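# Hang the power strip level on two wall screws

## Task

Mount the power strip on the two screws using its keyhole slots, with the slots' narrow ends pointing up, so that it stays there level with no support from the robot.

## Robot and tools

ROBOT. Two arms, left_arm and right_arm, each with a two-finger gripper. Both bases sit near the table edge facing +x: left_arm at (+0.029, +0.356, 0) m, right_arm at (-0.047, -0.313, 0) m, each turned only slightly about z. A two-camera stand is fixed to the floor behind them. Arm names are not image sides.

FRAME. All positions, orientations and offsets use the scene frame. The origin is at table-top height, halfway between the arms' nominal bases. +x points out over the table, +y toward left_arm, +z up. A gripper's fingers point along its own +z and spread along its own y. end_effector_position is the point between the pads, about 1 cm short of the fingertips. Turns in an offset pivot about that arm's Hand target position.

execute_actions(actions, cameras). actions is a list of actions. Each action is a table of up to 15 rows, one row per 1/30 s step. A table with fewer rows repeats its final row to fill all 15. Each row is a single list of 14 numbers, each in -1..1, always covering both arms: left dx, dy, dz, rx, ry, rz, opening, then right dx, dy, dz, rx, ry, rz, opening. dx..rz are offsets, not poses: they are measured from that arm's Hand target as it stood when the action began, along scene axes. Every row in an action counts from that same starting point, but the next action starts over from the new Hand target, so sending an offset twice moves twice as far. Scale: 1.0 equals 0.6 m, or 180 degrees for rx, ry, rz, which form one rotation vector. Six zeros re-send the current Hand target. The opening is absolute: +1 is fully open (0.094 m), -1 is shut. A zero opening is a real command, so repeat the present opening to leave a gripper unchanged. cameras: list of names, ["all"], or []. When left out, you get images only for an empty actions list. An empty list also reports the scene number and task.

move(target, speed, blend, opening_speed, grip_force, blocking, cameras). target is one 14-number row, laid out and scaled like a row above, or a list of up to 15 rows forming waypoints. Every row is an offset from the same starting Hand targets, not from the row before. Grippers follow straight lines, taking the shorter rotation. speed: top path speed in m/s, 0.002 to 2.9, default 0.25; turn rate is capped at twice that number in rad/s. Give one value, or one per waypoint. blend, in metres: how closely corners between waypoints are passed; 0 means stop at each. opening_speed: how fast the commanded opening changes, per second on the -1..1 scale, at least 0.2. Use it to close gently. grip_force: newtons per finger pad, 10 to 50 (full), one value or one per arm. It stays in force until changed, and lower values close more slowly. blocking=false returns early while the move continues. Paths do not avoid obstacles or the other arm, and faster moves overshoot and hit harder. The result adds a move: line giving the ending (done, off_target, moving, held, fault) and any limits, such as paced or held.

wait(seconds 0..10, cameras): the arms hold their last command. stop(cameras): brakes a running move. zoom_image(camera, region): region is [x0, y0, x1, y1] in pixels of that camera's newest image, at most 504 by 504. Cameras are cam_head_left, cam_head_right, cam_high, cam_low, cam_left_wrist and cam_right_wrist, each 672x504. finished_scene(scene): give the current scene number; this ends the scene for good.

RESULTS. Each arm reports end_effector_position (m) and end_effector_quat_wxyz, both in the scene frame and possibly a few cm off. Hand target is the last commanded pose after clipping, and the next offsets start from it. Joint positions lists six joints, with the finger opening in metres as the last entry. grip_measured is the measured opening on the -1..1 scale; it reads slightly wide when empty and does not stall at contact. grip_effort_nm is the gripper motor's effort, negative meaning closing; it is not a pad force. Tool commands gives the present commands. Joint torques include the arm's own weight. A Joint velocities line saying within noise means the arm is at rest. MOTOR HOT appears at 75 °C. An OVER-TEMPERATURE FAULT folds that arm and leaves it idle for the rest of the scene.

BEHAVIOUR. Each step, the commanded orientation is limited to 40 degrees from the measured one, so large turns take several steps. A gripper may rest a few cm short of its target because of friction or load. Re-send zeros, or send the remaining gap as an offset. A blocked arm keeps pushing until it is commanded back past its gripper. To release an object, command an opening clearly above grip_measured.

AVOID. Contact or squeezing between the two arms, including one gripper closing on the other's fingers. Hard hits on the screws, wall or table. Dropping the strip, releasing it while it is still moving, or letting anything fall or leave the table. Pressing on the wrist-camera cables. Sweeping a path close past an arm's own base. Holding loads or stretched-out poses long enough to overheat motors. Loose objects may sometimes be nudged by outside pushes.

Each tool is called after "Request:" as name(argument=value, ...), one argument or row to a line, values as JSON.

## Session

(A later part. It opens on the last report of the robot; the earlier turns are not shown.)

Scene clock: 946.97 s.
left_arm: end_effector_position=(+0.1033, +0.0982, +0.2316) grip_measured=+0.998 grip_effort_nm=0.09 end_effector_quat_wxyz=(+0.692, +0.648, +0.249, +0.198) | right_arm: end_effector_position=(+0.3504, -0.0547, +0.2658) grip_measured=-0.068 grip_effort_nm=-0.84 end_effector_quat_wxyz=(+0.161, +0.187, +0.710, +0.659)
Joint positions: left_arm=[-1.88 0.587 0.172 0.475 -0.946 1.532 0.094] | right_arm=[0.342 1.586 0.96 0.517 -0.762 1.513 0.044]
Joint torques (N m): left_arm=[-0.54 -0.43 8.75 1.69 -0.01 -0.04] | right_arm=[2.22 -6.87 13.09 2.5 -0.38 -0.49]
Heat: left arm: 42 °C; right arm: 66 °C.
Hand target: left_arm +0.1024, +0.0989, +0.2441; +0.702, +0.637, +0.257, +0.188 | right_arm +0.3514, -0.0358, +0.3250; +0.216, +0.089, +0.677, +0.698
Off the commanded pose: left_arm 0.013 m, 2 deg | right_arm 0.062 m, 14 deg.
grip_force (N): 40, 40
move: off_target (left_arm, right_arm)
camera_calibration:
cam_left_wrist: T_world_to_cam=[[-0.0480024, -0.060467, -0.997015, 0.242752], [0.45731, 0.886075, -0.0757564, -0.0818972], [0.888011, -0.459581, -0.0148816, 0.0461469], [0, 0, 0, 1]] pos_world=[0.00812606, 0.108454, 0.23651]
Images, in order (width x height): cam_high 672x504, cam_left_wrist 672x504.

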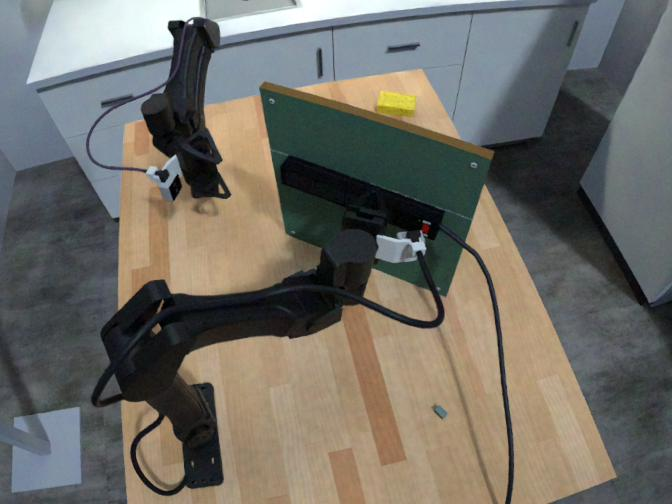

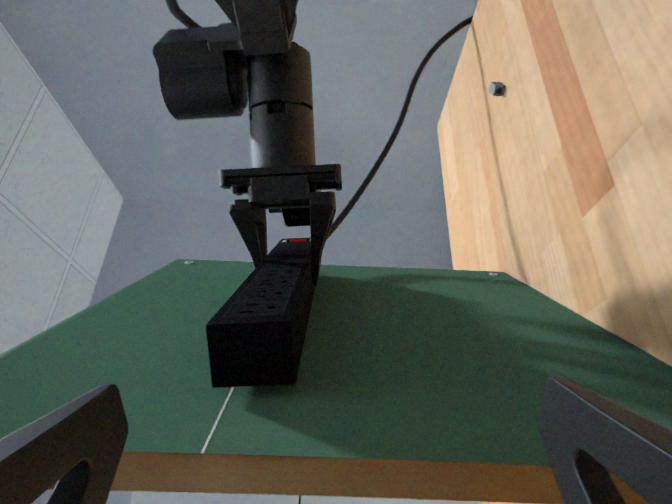

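Request:
move(
  target=[0,0,0,0,0,0,1,0.013,0.0155,0.006,0,0,0,-0.35],
  speed=0.06,
  cameras=["cam_left_wrist","cam_high"],
)

Request:
zoom_image(
  camera="cam_left_wrist",
  region=[150, 190, 330, 410],
)

Request:
zoom_image(
  camera="cam_high",
  region=[260, 130, 480, 310],
)

Scene clock: 955.30 s.
left_arm: end_effector_position=(+0.1033, +0.0982, +0.2316) grip_measured=+0.998 grip_effort_nm=0.09 end_effector_quat_wxyz=(+0.692, +0.648, +0.249, +0.198) | right_arm: end_effector_position=(+0.3508, -0.0543, +0.2663) grip_measured=-0.068 grip_effort_nm=-0.84 end_effector_quat_wxyz=(+0.157, +0.187, +0.714, +0.657)
Joint positions: left_arm=[-1.88 0.587 0.172 0.475 -0.946 1.532 0.094] | right_arm=[0.341 1.587 0.975 0.488 -0.769 1.506 0.044]
Joint torques (N m): left_arm=[-0.49 -0.44 8.75 1.7 -0.01 -0.03] | right_arm=[3.96 -5.26 14.8 2.61 -0.17 -0.44]
Heat: left arm: 42 °C; right arm: 67 °C.
Hand target: left_arm +0.1024, +0.0989, +0.2441; +0.702, +0.637, +0.257, +0.188 | right_arm +0.3593, -0.0265, +0.3287; +0.216, +0.089, +0.677, +0.698
Off the commanded pose: left_arm 0.013 m, 2 deg | right_arm 0.069 m, 15 deg.
grip_force (N): 40, 40
move: off_target (left_arm, right_arm)
camera_calibration:
cam_left_wrist: T_world_to_cam=[[-0.0480024, -0.060467, -0.997015, 0.242752], [0.45731, 0.886075, -0.0757564, -0.0818972], [0.888011, -0.459581, -0.0148816, 0.0461469], [0, 0, 0, 1]] pos_world=[0.00812606, 0.108454, 0.23651]
Images, in order (width x height): cam_high 672x504, cam_left_wrist 672x504.

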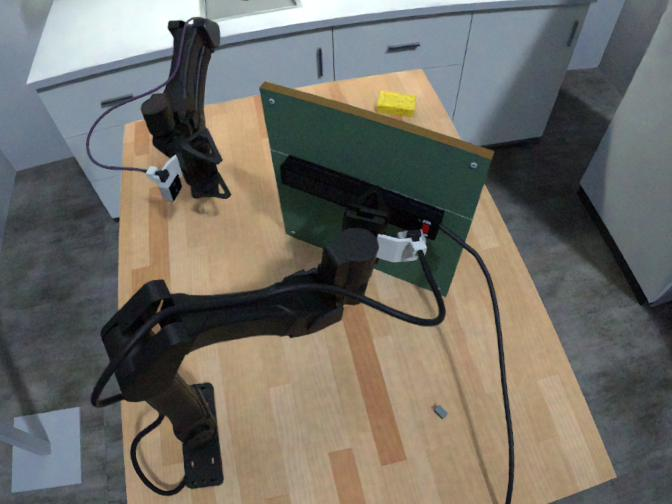

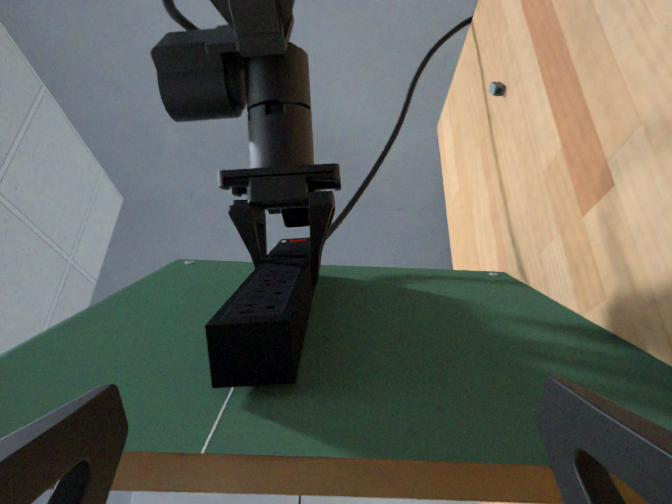

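Scaled by 2.291.

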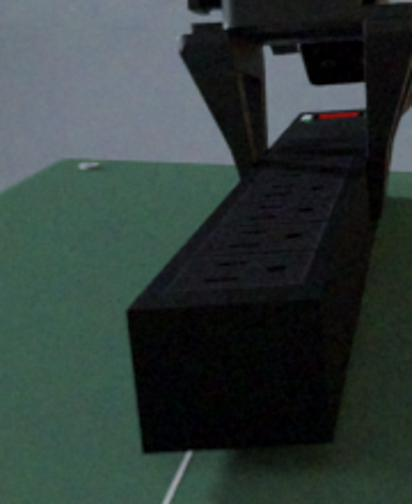

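Scaled by 2.291.

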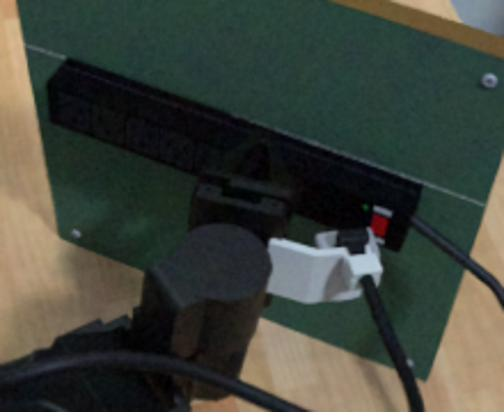

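Request:
move(
  target=[0,0,0,0,0,0,1,0.006,-0.005,-0.006,0,0,0,-0.35],
  speed=0.06,
)

Request:
move(
  target=[0,0,0,0,0,0,1,0.006,-0.005,0,0,0,0,-0.35],
  speed=0.06,
)

Request:
move(
  target=[0,0,0,0,0,0,1,0.006,-0.005,0,0,0,0,-0.35],
  speed=0.06,
)

Scene clock: 978.97 s.
left_arm: end_effector_position=(+0.1033, +0.0982, +0.2316) grip_measured=+0.998 grip_effort_nm=0.09 end_effector_quat_wxyz=(+0.692, +0.648, +0.249, +0.198) | right_arm: end_effector_position=(+0.3513, -0.0547, +0.2660) grip_measured=-0.068 grip_effort_nm=-0.84 end_effector_quat_wxyz=(+0.152, +0.181, +0.714, +0.659)
Joint positions: left_arm=[-1.88 0.587 0.172 0.475 -0.946 1.532 0.094] | right_arm=[0.333 1.597 0.982 0.492 -0.794 1.504 0.044]
Joint torques (N m): left_arm=[-0.53 -0.38 8.76 1.69 -0.01 -0.03] | right_arm=[3.45 -5.14 14.54 2.65 -0.11 -0.39]
Heat: left arm: 42 °C; right arm: 65 °C.
Hand target: left_arm +0.1024, +0.0989, +0.2441; +0.702, +0.637, +0.257, +0.188 | right_arm +0.3629, -0.0296, +0.3251; +0.216, +0.089, +0.677, +0.698
Off the commanded pose: left_arm 0.013 m, 2 deg | right_arm 0.065 m, 14 deg.
grip_force (N): 40, 40
move: off_target (left_arm, right_arm)

Scene clock: 979.83 s.
left_arm: end_effector_position=(+0.1033, +0.0982, +0.2316) grip_measured=+0.998 grip_effort_nm=0.09 end_effector_quat_wxyz=(+0.692, +0.648, +0.249, +0.198) | right_arm: end_effector_position=(+0.3514, -0.0547, +0.2660) grip_measured=-0.068 grip_effort_nm=-0.84 end_effector_quat_wxyz=(+0.145, +0.174, +0.715, +0.661)
Joint positions: left_arm=[-1.88 0.587 0.172 0.475 -0.946 1.532 0.094] | right_arm=[0.325 1.607 0.991 0.492 -0.821 1.502 0.044]
Joint torques (N m): left_arm=[-0.5 -0.39 8.73 1.7 -0.02 -0.04] | right_arm=[3.17 -5.12 14.57 2.64 0.06 -0.33]
Heat: left arm: 42 °C; right arm: 65 °C.
Hand target: left_arm +0.1024, +0.0989, +0.2441; +0.702, +0.637, +0.257, +0.188 | right_arm +0.3664, -0.0325, +0.3252; +0.216, +0.089, +0.677, +0.698
Off the commanded pose: left_arm 0.013 m, 2 deg | right_arm 0.065 m, 14 deg.
grip_force (N): 40, 40
move: off_target (left_arm, right_arm)

Scene clock: 980.70 s.
left_arm: end_effector_position=(+0.1033, +0.0982, +0.2316) grip_measured=+0.998 grip_effort_nm=0.09 end_effector_quat_wxyz=(+0.692, +0.648, +0.249, +0.198) | right_arm: end_effector_position=(+0.3516, -0.0549, +0.2660) grip_measured=-0.068 grip_effort_nm=-0.84 end_effector_quat_wxyz=(+0.139, +0.167, +0.716, +0.663)
Joint positions: left_arm=[-1.88 0.587 0.172 0.475 -0.946 1.532 0.094] | right_arm=[0.318 1.617 1 0.493 -0.847 1.501 0.044]
Joint torques (N m): left_arm=[-0.5 -0.4 8.76 1.7 -0.02 -0.04] | right_arm=[2.82 -5.38 14.65 2.66 0.22 -0.32]
Heat: left arm: 42 °C; right arm: 65 °C.
Hand target: left_arm +0.1024, +0.0989, +0.2441; +0.702, +0.637, +0.257, +0.188 | right_arm +0.3701, -0.0356, +0.3251; +0.216, +0.089, +0.677, +0.698
Off the commanded pose: left_arm 0.013 m, 2 deg | right_arm 0.065 m, 14 deg.
grip_force (N): 40, 40
move: off_target (left_arm, right_arm)

Request:
move(
  target=[0,0,0,0,0,0,1,-0.018,0.015,-0.02,0,0,0,-0.35],
  speed=0.06,
)

Request:
move(
  target=[0,0,0,0,0,0,1,0,0,-0.02,0,0,0,-0.35],
  speed=0.06,
  cameras=["cam_left_wrist","cam_high"],
)

Request:
zoom_image(
  camera="cam_left_wrist",
  region=[150, 190, 330, 410],
)

Request:
zoom_image(
  camera="cam_high",
  region=[260, 130, 480, 310],
)

Scene clock: 987.90 s.
left_arm: end_effector_position=(+0.1033, +0.0982, +0.2316) grip_measured=+0.998 grip_effort_nm=0.09 end_effector_quat_wxyz=(+0.692, +0.648, +0.249, +0.198) | right_arm: end_effector_position=(+0.3516, -0.0546, +0.2663) grip_measured=-0.068 grip_effort_nm=-0.84 end_effector_quat_wxyz=(+0.139, +0.167, +0.716, +0.663)
Joint positions: left_arm=[-1.88 0.587 0.172 0.475 -0.946 1.532 0.094] | right_arm=[0.319 1.617 1 0.494 -0.846 1.501 0.044]
Joint torques (N m): left_arm=[-0.5 -0.42 8.75 1.7 -0.02 -0.04] | right_arm=[6.02 -5.87 10.85 2.91 0.45 -0.34]
Heat: left arm: 43 °C; right arm: 67 °C.
Hand target: left_arm +0.1024, +0.0989, +0.2441; +0.702, +0.637, +0.257, +0.188 | right_arm +0.3593, -0.0266, +0.3131; +0.216, +0.089, +0.677, +0.698
Off the commanded pose: left_arm 0.013 m, 2 deg | right_arm 0.055 m, 14 deg.
grip_force (N): 40, 40
move: off_target (left_arm, right_arm)

Scene clock: 988.60 s.
left_arm: end_effector_position=(+0.1033, +0.0982, +0.2316) grip_measured=+0.998 grip_effort_nm=0.09 end_effector_quat_wxyz=(+0.692, +0.648, +0.249, +0.198) | right_arm: end_effector_position=(+0.3517, -0.0544, +0.2663) grip_measured=-0.068 grip_effort_nm=-0.84 end_effector_quat_wxyz=(+0.140, +0.165, +0.716, +0.664)
Joint positions: left_arm=[-1.88 0.587 0.172 0.475 -0.946 1.532 0.094] | right_arm=[0.319 1.62 1 0.5 -0.847 1.5 0.044]
Joint torques (N m): left_arm=[-0.51 -0.4 8.76 1.69 -0.02 -0.04] | right_arm=[5.96 -4.77 9.21 3.07 0.41 -0.45]
Heat: left arm: 43 °C; right arm: 67 °C.
Hand target: left_arm +0.1024, +0.0989, +0.2441; +0.702, +0.637, +0.257, +0.188 | right_arm +0.3593, -0.0266, +0.3011; +0.216, +0.089, +0.677, +0.698
Off the commanded pose: left_arm 0.013 m, 2 deg | right_arm 0.045 m, 14 deg.
grip_force (N): 40, 40
move: off_target (left_arm, right_arm)
camera_calibration:
cam_left_wrist: T_world_to_cam=[[-0.0480024, -0.060467, -0.997015, 0.242752], [0.45731, 0.886075, -0.0757564, -0.0818972], [0.888011, -0.459581, -0.0148816, 0.0461469], [0, 0, 0, 1]] pos_world=[0.00812606, 0.108454, 0.23651]
Images, in order (width x height): cam_high 672x504, cam_left_wrist 672x504.

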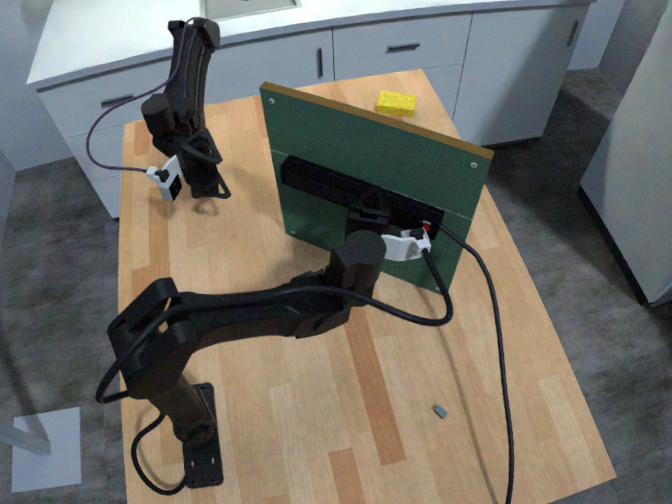

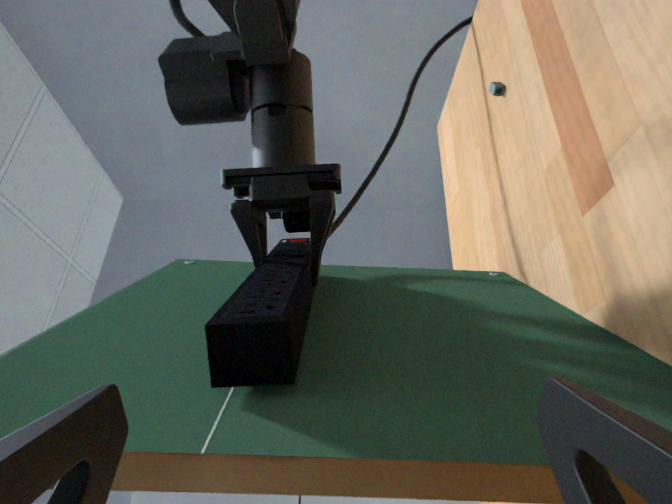

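Scaled by 2.291.

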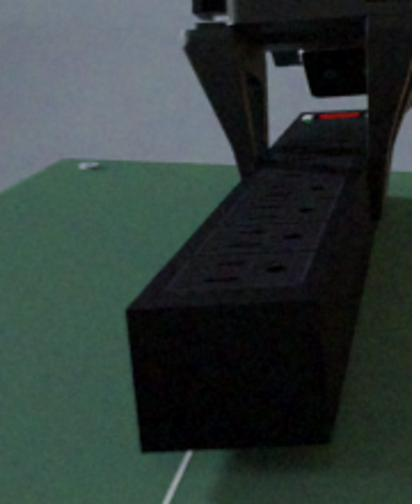

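Scaled by 2.291.

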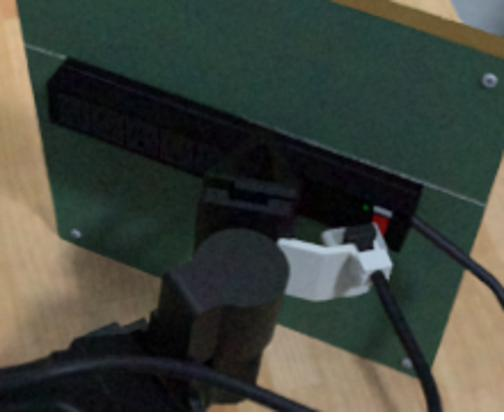

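Request:
move(
  target=[0,0,0,0,0,0,1,-0.016,-0.019,-0.02,0,0,0,-0.35],
  speed=0.06,
)

Request:
move(
  target=[0,0,0,0,0,0,1,-0.01,-0.012,-0.01,0,0,0,-0.35],
  speed=0.06,
  cameras=["cam_left_wrist","cam_high"],
)

Request:
zoom_image(
  camera="cam_left_wrist",
  region=[150, 190, 330, 410],
)

Scene clock: 996.03 s.
left_arm: end_effector_position=(+0.1033, +0.0982, +0.2316) grip_measured=+0.998 grip_effort_nm=0.09 end_effector_quat_wxyz=(+0.692, +0.648, +0.249, +0.198) | right_arm: end_effector_position=(+0.3514, -0.0548, +0.2652) grip_measured=-0.068 grip_effort_nm=-0.83 end_effector_quat_wxyz=(+0.162, +0.153, +0.700, +0.678)
Joint positions: left_arm=[-1.88 0.587 0.172 0.475 -0.946 1.532 0.094] | right_arm=[0.322 1.634 0.947 0.645 -0.834 1.521 0.044]
Joint torques (N m): left_arm=[-0.5 -0.39 8.77 1.71 -0.01 -0.04] | right_arm=[3.86 -6.17 7.45 2.51 0.28 -0.55]
Heat: left arm: 43 °C; right arm: 72 °C.
Hand target: left_arm +0.1024, +0.0989, +0.2441; +0.702, +0.637, +0.257, +0.188 | right_arm +0.3497, -0.0380, +0.2892; +0.216, +0.089, +0.677, +0.698
Off the commanded pose: left_arm 0.013 m, 2 deg | right_arm 0.029 m, 10 deg.
grip_force (N): 40, 40
move: off_target (left_arm, right_arm)

Scene clock: 996.93 s.
left_arm: end_effector_position=(+0.1033, +0.0982, +0.2316) grip_measured=+0.998 grip_effort_nm=0.09 end_effector_quat_wxyz=(+0.692, +0.648, +0.249, +0.198) | right_arm: end_effector_position=(+0.3493, -0.0560, +0.2608) grip_measured=-0.068 grip_effort_nm=-0.84 end_effector_quat_wxyz=(+0.172, +0.151, +0.696, +0.680)
Joint positions: left_arm=[-1.88 0.587 0.172 0.475 -0.946 1.532 0.094] | right_arm=[0.324 1.634 0.911 0.701 -0.819 1.521 0.044]
Joint torques (N m): left_arm=[-0.51 -0.4 8.76 1.71 -0.01 -0.05] | right_arm=[2.51 -6.79 6.76 2.33 -0.02 -0.52]
Heat: left arm: 43 °C; right arm: 71 °C.
Hand target: left_arm +0.1024, +0.0989, +0.2441; +0.702, +0.637, +0.257, +0.188 | right_arm +0.3436, -0.0451, +0.2832; +0.216, +0.089, +0.677, +0.698
Off the commanded pose: left_arm 0.013 m, 2 deg | right_arm 0.025 m, 9 deg.
grip_force (N): 40, 40
move: off_target (left_arm, right_arm)
camera_calibration:
cam_left_wrist: T_world_to_cam=[[-0.0480024, -0.060467, -0.997015, 0.242752], [0.45731, 0.886075, -0.0757564, -0.0818972], [0.888011, -0.459581, -0.0148816, 0.0461469], [0, 0, 0, 1]] pos_world=[0.00812606, 0.108454, 0.23651]
Images, in order (width x height): cam_high 672x504, cam_left_wrist 672x504.

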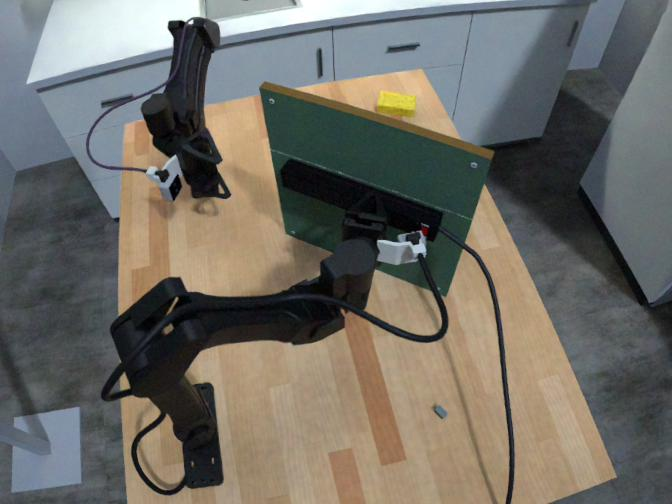

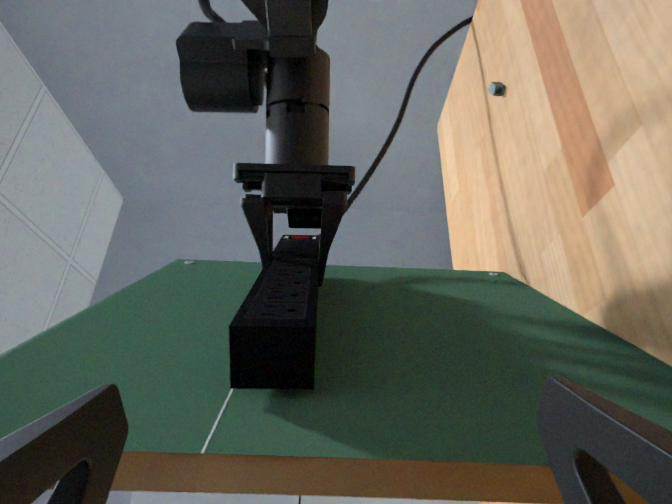

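Scaled by 2.291.

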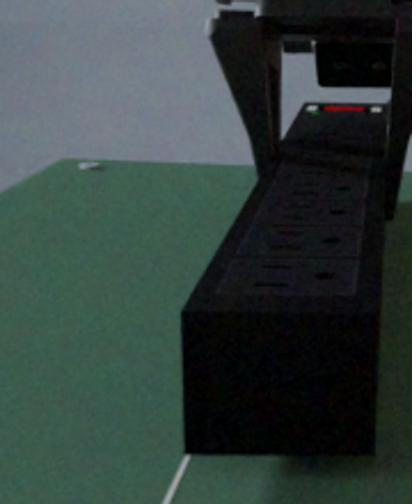

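Request:
move(
  target=[0,0,0,0,0,0,1,0.004,0.005,-0.02,0.008,0.0095,0,-0.35],
  speed=0.06,
  cameras=["cam_left_wrist","cam_high"],
)

Request:
zoom_image(
  camera="cam_left_wrist",
  region=[150, 190, 330, 410],
)

Request:
zoom_image(
  camera="cam_high",
  region=[260, 130, 480, 310],
)

Scene clock: 1006.97 s.
left_arm: end_effector_position=(+0.1033, +0.0982, +0.2316) grip_measured=+0.998 grip_effort_nm=0.09 end_effector_quat_wxyz=(+0.692, +0.648, +0.249, +0.198) | right_arm: end_effector_position=(+0.3512, -0.0548, +0.2564) grip_measured=-0.068 grip_effort_nm=-0.84 end_effector_quat_wxyz=(+0.171, +0.150, +0.685, +0.692)
Joint positions: left_arm=[-1.88 0.587 0.172 0.475 -0.946 1.532 0.094] | right_arm=[0.325 1.67 0.89 0.804 -0.821 1.561 0.044]
Joint torques (N m): left_arm=[-0.5 -0.39 8.75 1.69 -0.02 -0.05] | right_arm=[2.91 -6.39 6.74 2.11 0.12 -0.36]
Heat: left arm: 43 °C; right arm: 71 °C.
Hand target: left_arm +0.1024, +0.0989, +0.2441; +0.702, +0.637, +0.257, +0.188 | right_arm +0.3460, -0.0422, +0.2711; +0.204, +0.102, +0.671, +0.705
Off the commanded pose: left_arm 0.013 m, 2 deg | right_arm 0.020 m, 7 deg.
grip_force (N): 40, 40
move: off_target (left_arm, right_arm)
camera_calibration:
cam_left_wrist: T_world_to_cam=[[-0.0480024, -0.060467, -0.997015, 0.242752], [0.45731, 0.886075, -0.0757564, -0.0818972], [0.888011, -0.459581, -0.0148816, 0.0461469], [0, 0, 0, 1]] pos_world=[0.00812606, 0.108454, 0.23651]
Images, in order (width x height): cam_high 672x504, cam_left_wrist 672x504.

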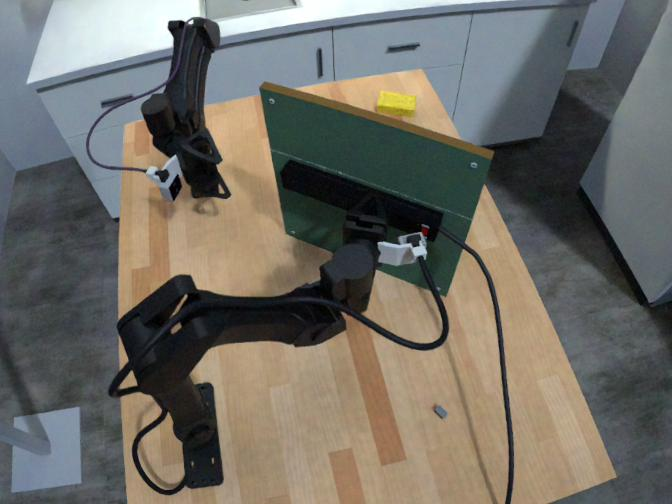

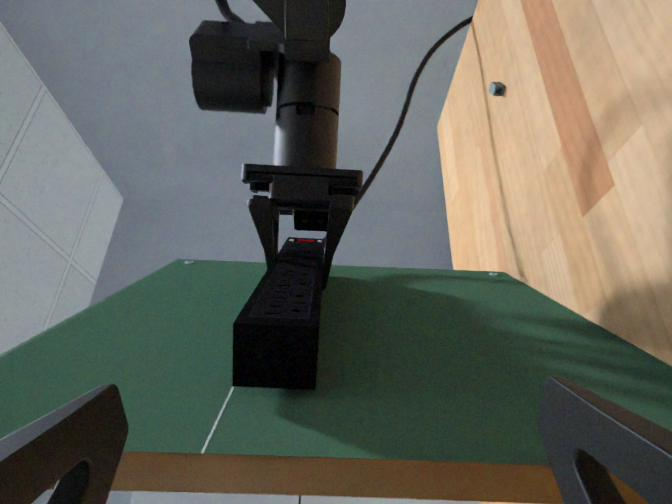

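Scaled by 2.291.

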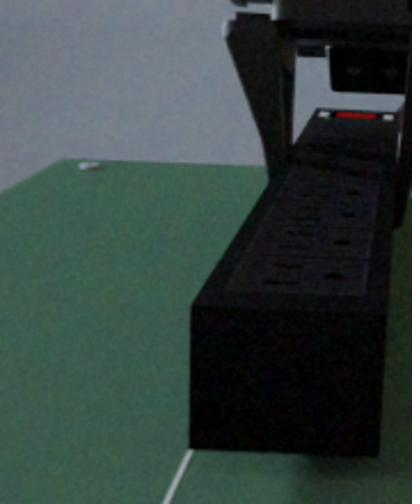

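Scaled by 2.291.

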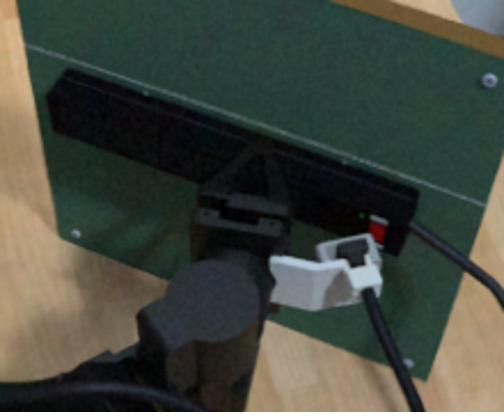

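Request:
move(
  target=[
    [0,0,0,0,0,0,1,-0.015,-0.017,0.03,0,0,0,-0.35],
    [0,0,0,0,0,0,1,-0.004,-0.014,0.11,-0.008,-0.0095,0,-0.35],
  ],
  speed=0.1,
  cameras=["cam_left_wrist","cam_high"],
)

Request:
zoom_image(
  camera="cam_left_wrist",
  region=[150, 190, 330, 410],
)

Request:
zoom_image(
  camera="cam_high",
  region=[260, 130, 480, 310],
)

Scene clock: 1030.83 s.
left_arm: end_effector_position=(+0.1033, +0.0982, +0.2316) grip_measured=+0.998 grip_effort_nm=0.09 end_effector_quat_wxyz=(+0.692, +0.648, +0.249, +0.198) | right_arm: end_effector_position=(+0.3506, -0.0575, +0.2710) grip_measured=-0.068 grip_effort_nm=-0.84 end_effector_quat_wxyz=(+0.154, +0.177, +0.707, +0.668)
Joint positions: left_arm=[-1.88 0.587 0.172 0.475 -0.946 1.532 0.094] | right_arm=[0.324 1.593 0.97 0.535 -0.806 1.525 0.044]
Joint torques (N m): left_arm=[-0.53 -0.42 8.73 1.7 -0.02 -0.05] | right_arm=[0.94 -10.84 11.86 2.04 -0.31 -0.55]
Heat: left arm: 43 °C; right arm: 66 °C.
Hand target: left_arm +0.1024, +0.0989, +0.2441; +0.702, +0.637, +0.257, +0.188 | right_arm +0.3436, -0.0506, +0.3372; +0.216, +0.089, +0.677, +0.698
Off the commanded pose: left_arm 0.013 m, 2 deg | right_arm 0.067 m, 13 deg.
grip_force (N): 40, 40
move: off_target (left_arm, right_arm)
camera_calibration:
cam_left_wrist: T_world_to_cam=[[-0.0480024, -0.060467, -0.997015, 0.242752], [0.45731, 0.886075, -0.0757564, -0.0818972], [0.888011, -0.459581, -0.0148816, 0.0461469], [0, 0, 0, 1]] pos_world=[0.00812606, 0.108454, 0.23651]
Images, in order (width x height): cam_high 672x504, cam_left_wrist 672x504.

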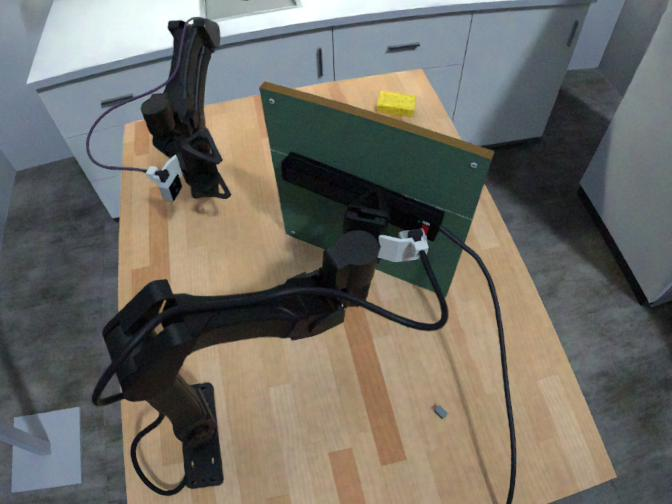

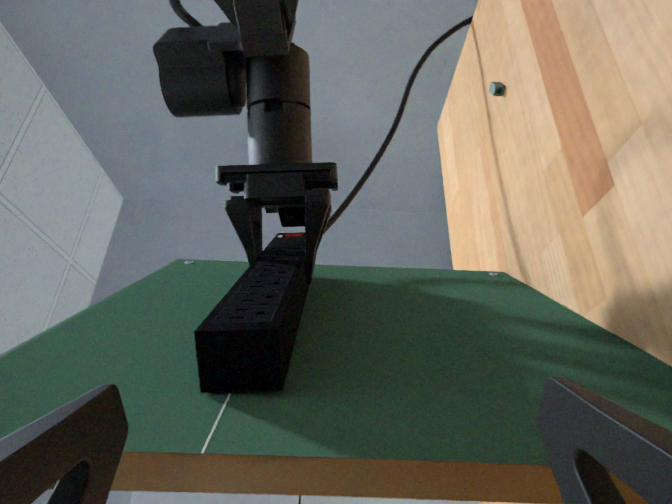

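Scaled by 2.291.

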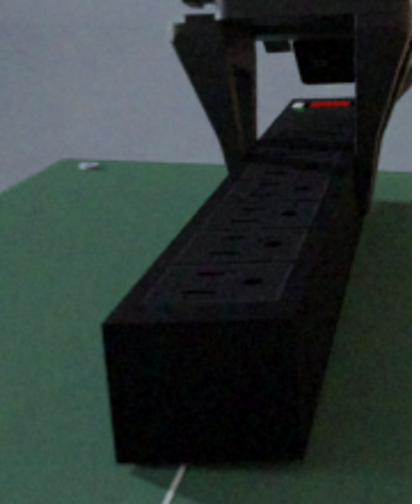

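Scaled by 2.291.

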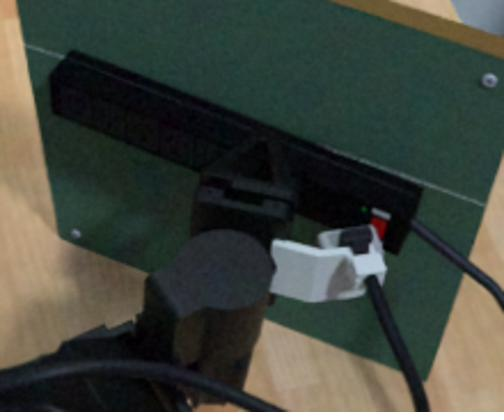

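Request:
move(
  target=[0,0,0,0,0,0,1,-0.006,-0.007,0.016,-0.0051,-0.0065,0.008,-0.35],
  speed=0.1,
)

Request:
move(
  target=[0,0,0,0,0,0,1,0.021,0.025,0.0,0,0,0,-0.35],
  speed=0.06,
  cameras=["cam_left_wrist","cam_high"],
)

Request:
zoom_image(
  camera="cam_left_wrist",
  region=[150, 190, 330, 410],
)

Request:
zoom_image(
  camera="cam_high",
  region=[260, 130, 480, 310],
)

Scene clock: 1041.40 s.
left_arm: end_effector_position=(+0.1033, +0.0982, +0.2316) grip_measured=+0.998 grip_effort_nm=0.09 end_effector_quat_wxyz=(+0.692, +0.648, +0.249, +0.198) | right_arm: end_effector_position=(+0.3499, -0.0608, +0.2710) grip_measured=-0.068 grip_effort_nm=-0.83 end_effector_quat_wxyz=(+0.150, +0.173, +0.717, +0.659)
Joint positions: left_arm=[-1.88 0.587 0.172 0.475 -0.946 1.532 0.094] | right_arm=[0.311 1.584 0.993 0.46 -0.827 1.488 0.044]
Joint torques (N m): left_arm=[-0.51 -0.36 8.75 1.69 -0.01 -0.05] | right_arm=[0.58 -11.43 12.34 2.16 -0.56 -0.45]
Heat: left arm: 43 °C; right arm: 65 °C.
Hand target: left_arm +0.1024, +0.0989, +0.2441; +0.702, +0.637, +0.257, +0.188 | right_arm +0.3400, -0.0547, +0.3466; +0.214, +0.071, +0.681, +0.696
Off the commanded pose: left_arm 0.013 m, 2 deg | right_arm 0.077 m, 15 deg.
grip_force (N): 40, 40
move: off_target (left_arm, right_arm)

Scene clock: 1042.33 s.
left_arm: end_effector_position=(+0.1033, +0.0982, +0.2316) grip_measured=+0.998 grip_effort_nm=0.09 end_effector_quat_wxyz=(+0.692, +0.648, +0.249, +0.198) | right_arm: end_effector_position=(+0.3519, -0.0545, +0.2933) grip_measured=-0.068 grip_effort_nm=-0.84 end_effector_quat_wxyz=(+0.160, +0.155, +0.711, +0.666)
Joint positions: left_arm=[-1.88 0.587 0.172 0.475 -0.946 1.532 0.094] | right_arm=[0.323 1.583 1.052 0.441 -0.829 1.483 0.044]
Joint torques (N m): left_arm=[-0.47 -0.36 8.73 1.69 -0.02 -0.03] | right_arm=[2.04 -6.99 12.82 2.27 -0.26 -0.43]
Heat: left arm: 43 °C; right arm: 65 °C.
Hand target: left_arm +0.1024, +0.0989, +0.2441; +0.702, +0.637, +0.257, +0.188 | right_arm +0.3527, -0.0398, +0.3466; +0.215, +0.071, +0.681, +0.696
Off the commanded pose: left_arm 0.013 m, 2 deg | right_arm 0.055 m, 12 deg.
grip_force (N): 40, 40
move: off_target (left_arm, right_arm)
camera_calibration:
cam_left_wrist: T_world_to_cam=[[-0.0480024, -0.060467, -0.997015, 0.242752], [0.45731, 0.886075, -0.0757564, -0.0818972], [0.888011, -0.459581, -0.0148816, 0.0461469], [0, 0, 0, 1]] pos_world=[0.00812606, 0.108454, 0.23651]
Images, in order (width x height): cam_high 672x504, cam_left_wrist 672x504.

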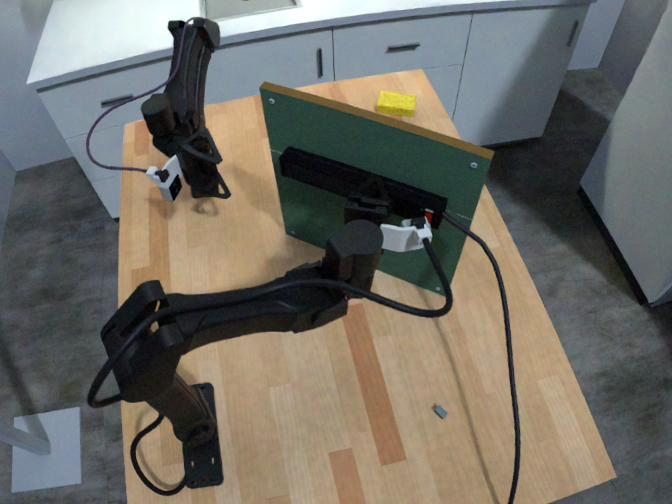

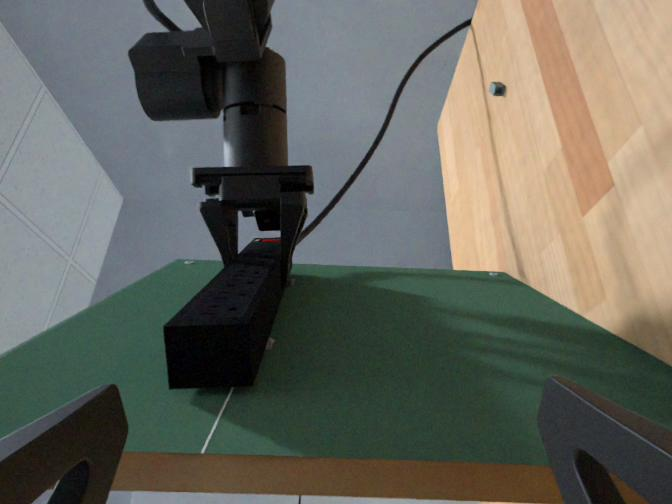

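Scaled by 2.291.

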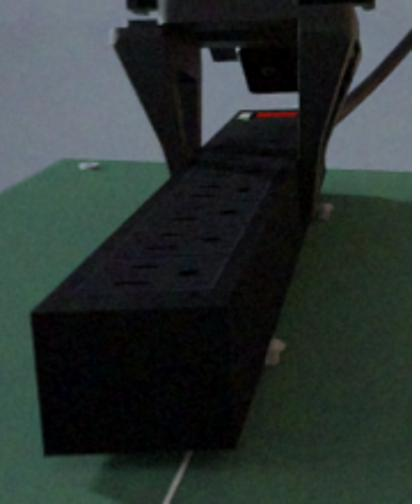

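Scaled by 2.291.

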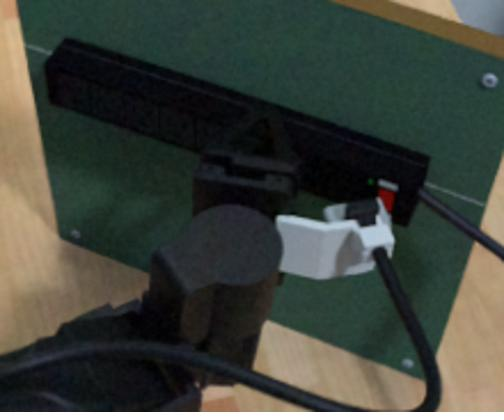

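Request:
move(
  target=[
    [0,0,0,0,0,0,1,-0.024,-0.026,0.0,0,0,0,-0.35],
    [0,0,0,0,0,0,1,-0.02,-0.018,-0.043,0.0064,0.0077,0,-0.35],
  ],
  speed=0.1,
  cameras=["cam_left_wrist","cam_high"],
)

Request:
zoom_image(
  camera="cam_left_wrist",
  region=[150, 190, 330, 410],
)

Request:
zoom_image(
  camera="cam_high",
  region=[260, 130, 480, 310],
)

Scene clock: 1062.93 s.
left_arm: end_effector_position=(+0.1033, +0.0982, +0.2316) grip_measured=+0.998 grip_effort_nm=0.09 end_effector_quat_wxyz=(+0.692, +0.648, +0.249, +0.198) | right_arm: end_effector_position=(+0.3505, -0.0589, +0.2941) grip_measured=-0.068 grip_effort_nm=-0.84 end_effector_quat_wxyz=(+0.174, +0.145, +0.698, +0.679)
Joint positions: left_arm=[-1.88 0.587 0.172 0.475 -0.946 1.532 0.094] | right_arm=[0.313 1.583 1.005 0.552 -0.836 1.506 0.044]
Joint torques (N m): left_arm=[-0.5 -0.4 8.76 1.7 -0.01 -0.05] | right_arm=[1.5 -7.34 7.15 2.37 -0.32 -0.29]
Heat: left arm: 43 °C; right arm: 65 °C.
Hand target: left_arm +0.1024, +0.0989, +0.2441; +0.702, +0.637, +0.257, +0.188 | right_arm +0.3407, -0.0506, +0.3209; +0.206, +0.082, +0.677, +0.702
Off the commanded pose: left_arm 0.013 m, 2 deg | right_arm 0.030 m, 9 deg.
grip_force (N): 40, 40
move: off_target (left_arm, right_arm)
camera_calibration:
cam_left_wrist: T_world_to_cam=[[-0.0480024, -0.060467, -0.997015, 0.242752], [0.45731, 0.886075, -0.0757564, -0.0818972], [0.888011, -0.459581, -0.0148816, 0.0461469], [0, 0, 0, 1]] pos_world=[0.00812606, 0.108454, 0.23651]
Images, in order (width x height): cam_high 672x504, cam_left_wrist 672x504.

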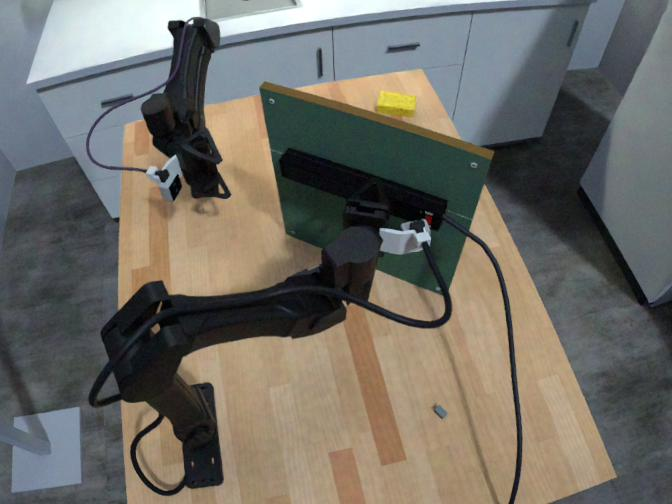

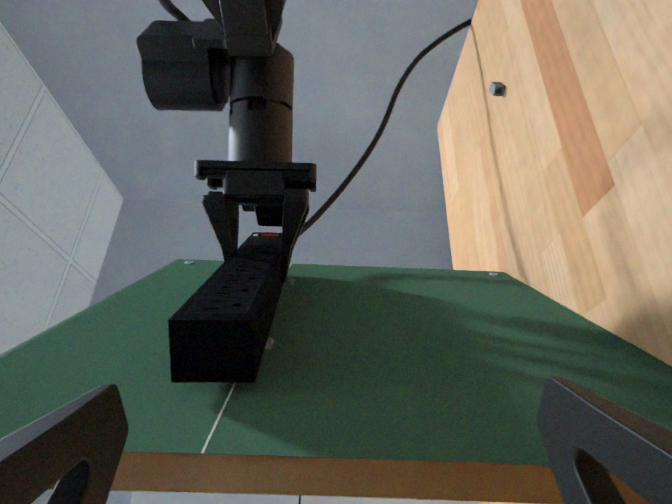

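Scaled by 2.291.

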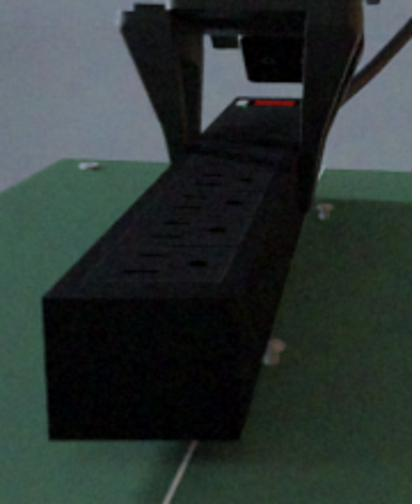

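Scaled by 2.291.

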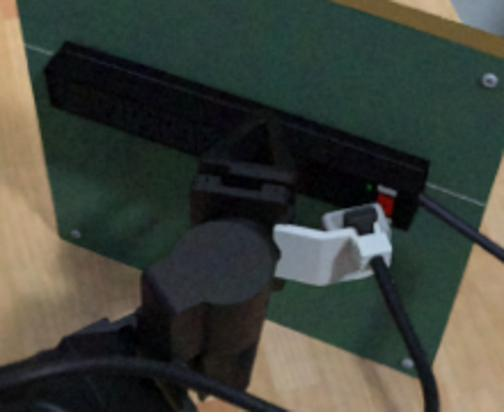

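Request:
move(
  target=[0,0,0,0,0,0,1,-0.008,-0.006,-0.03,0,0,0,-0.35],
  speed=0.1,
)

Scene clock: 1069.13 s.
left_arm: end_effector_position=(+0.1033, +0.0982, +0.2316) grip_measured=+0.998 grip_effort_nm=0.09 end_effector_quat_wxyz=(+0.692, +0.648, +0.249, +0.198) | right_arm: end_effector_position=(+0.3442, -0.0605, +0.2809) grip_measured=-0.068 grip_effort_nm=-0.84 end_effector_quat_wxyz=(+0.178, +0.140, +0.696, +0.682)
Joint positions: left_arm=[-1.88 0.587 0.172 0.475 -0.946 1.532 0.094] | right_arm=[0.313 1.583 0.936 0.637 -0.838 1.506 0.044]
Joint torques (N m): left_arm=[-0.5 -0.4 8.76 1.69 -0.01 -0.04] | right_arm=[0.85 -6.83 6.74 2.29 -0.32 -0.26]
Heat: left arm: 43 °C; right arm: 66 °C.
Hand target: left_arm +0.1024, +0.0989, +0.2441; +0.702, +0.637, +0.257, +0.188 | right_arm +0.3359, -0.0542, +0.3029; +0.206, +0.082, +0.677, +0.702
Off the commanded pose: left_arm 0.013 m, 2 deg | right_arm 0.024 m, 8 deg.
grip_force (N): 40, 40
move: off_target (left_arm, right_arm)

Responds now: 0.018 → 0.013. Need −0.012 more.

Request:
move(
  target=[0,0,0,0,0,0,1,0.002,0.003,-0.022,0,0,0,-0.35],
  speed=0.1,
  cameras=["cam_left_wrist","cam_high"],
)

Request:
zoom_image(
  camera="cam_left_wrist",
  region=[150, 190, 330, 410],
)

Request:
zoom_image(
  camera="cam_high",
  region=[260, 130, 480, 310],
)

Scene clock: 1074.43 s.
left_arm: end_effector_position=(+0.1033, +0.0982, +0.2316) grip_measured=+0.998 grip_effort_nm=0.09 end_effector_quat_wxyz=(+0.692, +0.648, +0.249, +0.198) | right_arm: end_effector_position=(+0.3457, -0.0600, +0.2684) grip_measured=-0.068 grip_effort_nm=-0.84 end_effector_quat_wxyz=(+0.179, +0.138, +0.695, +0.683)
Joint positions: left_arm=[-1.88 0.587 0.172 0.475 -0.946 1.532 0.094] | right_arm=[0.313 1.612 0.908 0.699 -0.838 1.506 0.044]
Joint torques (N m): left_arm=[-0.51 -0.39 8.75 1.7 -0.02 -0.05] | right_arm=[1.24 -7.09 6.86 2.27 -0.26 -0.29]
Heat: left arm: 43 °C; right arm: 67 °C.
Hand target: left_arm +0.1024, +0.0989, +0.2441; +0.702, +0.637, +0.257, +0.188 | right_arm +0.3371, -0.0524, +0.2896; +0.206, +0.082, +0.677, +0.702
Off the commanded pose: left_arm 0.013 m, 2 deg | right_arm 0.024 m, 8 deg.
grip_force (N): 40, 40
move: off_target (left_arm, right_arm)
camera_calibration:
cam_left_wrist: T_world_to_cam=[[-0.0480024, -0.060467, -0.997015, 0.242752], [0.45731, 0.886075, -0.0757564, -0.0818972], [0.888011, -0.459581, -0.0148816, 0.0461469], [0, 0, 0, 1]] pos_world=[0.00812606, 0.108454, 0.23651]
Images, in order (width x height): cam_high 672x504, cam_left_wrist 672x504.

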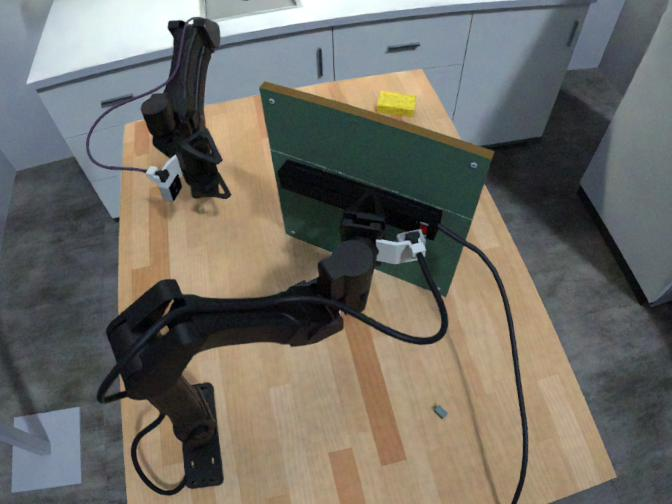

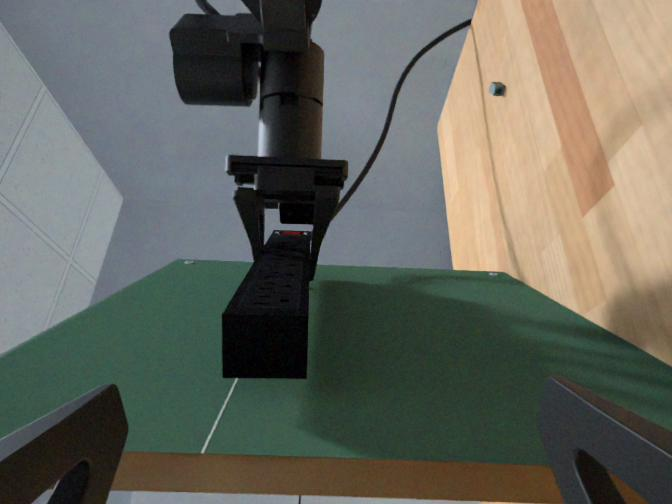

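Scaled by 2.291.

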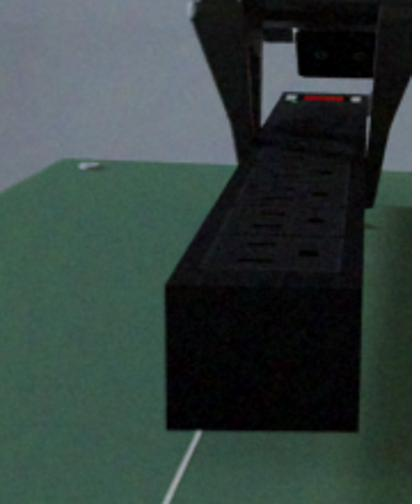

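Scaled by 2.291.

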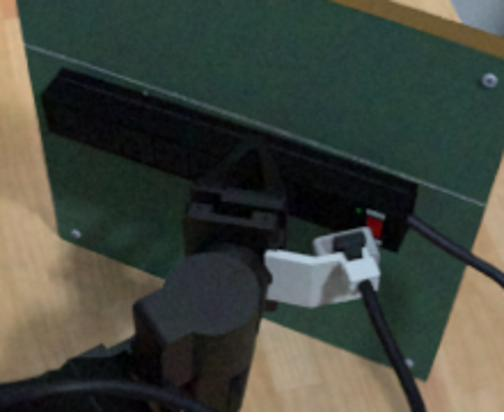

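Request:
zoom_image(
  camera="cam_high",
  region=[265, 145, 345, 205],
)

Request:
zoom_image(
  camera="cam_high",
  region=[380, 180, 460, 240],
)

Scaled by 6.300.

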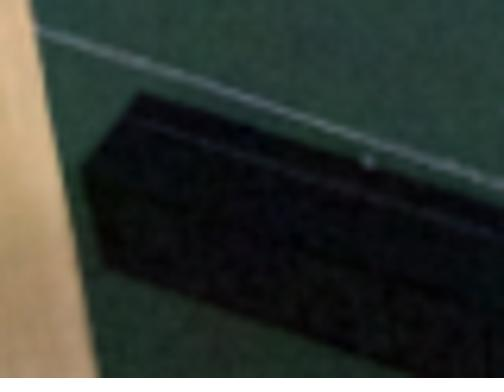

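Scaled by 6.300.

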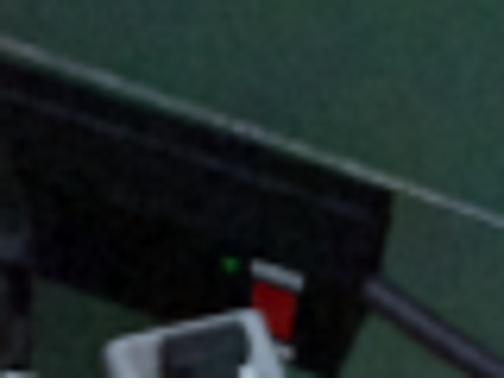

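Request:
move(
  target=[0,0,0,0,0,0,1,0,0,0.006,0.0107,0.0128,0,-0.35],
  speed=0.1,
  cameras=["cam_left_wrist","cam_high"],
)

Request:
zoom_image(
  camera="cam_left_wrist",
  region=[150, 190, 330, 410],
)

Request:
zoom_image(
  camera="cam_high",
  region=[265, 145, 345, 205],
)

Request:
zoom_image(
  camera="cam_high",
  region=[380, 180, 460, 240],
)

Scene clock: 1098.33 s.
left_arm: end_effector_position=(+0.1033, +0.0982, +0.2316) grip_measured=+0.998 grip_effort_nm=0.09 end_effector_quat_wxyz=(+0.692, +0.648, +0.249, +0.198) | right_arm: end_effector_position=(+0.3451, -0.0591, +0.2736) grip_measured=-0.068 grip_effort_nm=-0.84 end_effector_quat_wxyz=(+0.166, +0.150, +0.686, +0.693)
Joint positions: left_arm=[-1.88 0.587 0.172 0.475 -0.946 1.532 0.094] | right_arm=[0.315 1.612 0.908 0.726 -0.838 1.568 0.044]
Joint torques (N m): left_arm=[-0.53 -0.43 8.73 1.69 -0.02 -0.04] | right_arm=[1.39 -6.89 6.49 2.21 -0.24 -0.21]
Heat: left arm: 43 °C; right arm: 69 °C.
Hand target: left_arm +0.1024, +0.0989, +0.2441; +0.702, +0.637, +0.257, +0.188 | right_arm +0.3371, -0.0524, +0.2932; +0.191, +0.099, +0.669, +0.712
Off the commanded pose: left_arm 0.013 m, 2 deg | right_arm 0.022 m, 7 deg.
grip_force (N): 40, 40
move: off_target (left_arm, right_arm)
camera_calibration:
cam_left_wrist: T_world_to_cam=[[-0.0480024, -0.060467, -0.997015, 0.242752], [0.45731, 0.886075, -0.0757564, -0.0818972], [0.888011, -0.459581, -0.0148816, 0.0461469], [0, 0, 0, 1]] pos_world=[0.00812606, 0.108454, 0.23651]
Images, in order (width x height): cam_high 672x504, cam_left_wrist 672x504.

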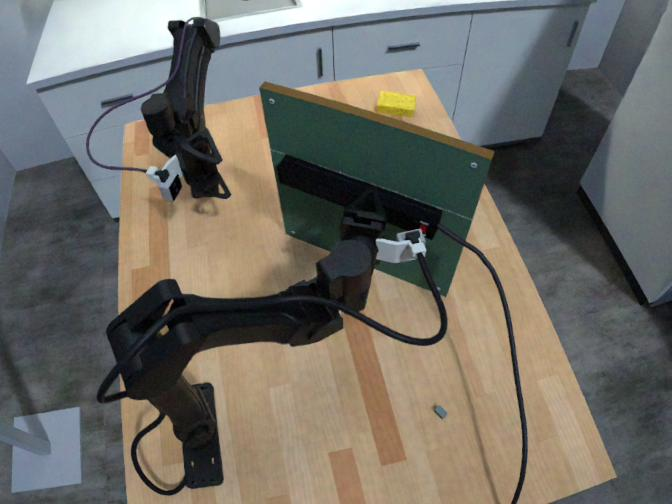

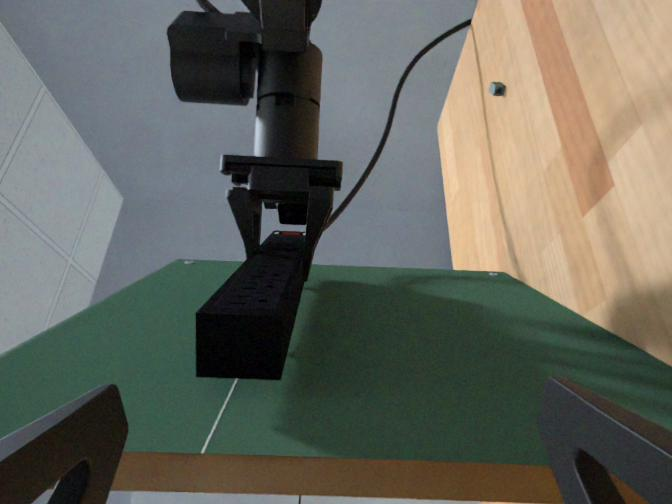

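Scaled by 2.291.

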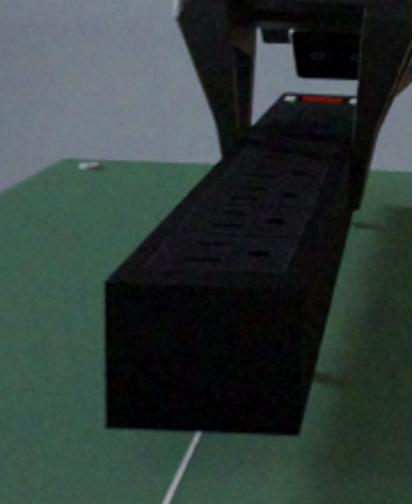

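Scaled by 6.300.

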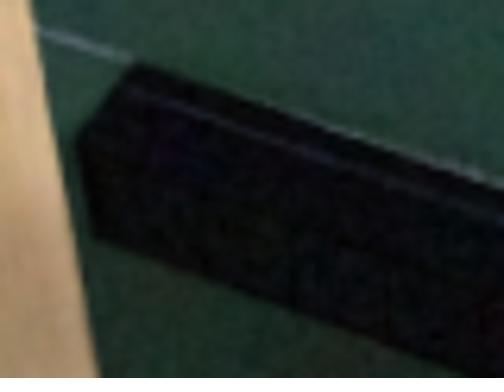

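Scaled by 6.300.

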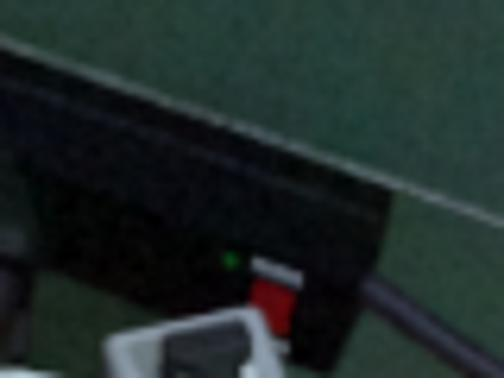

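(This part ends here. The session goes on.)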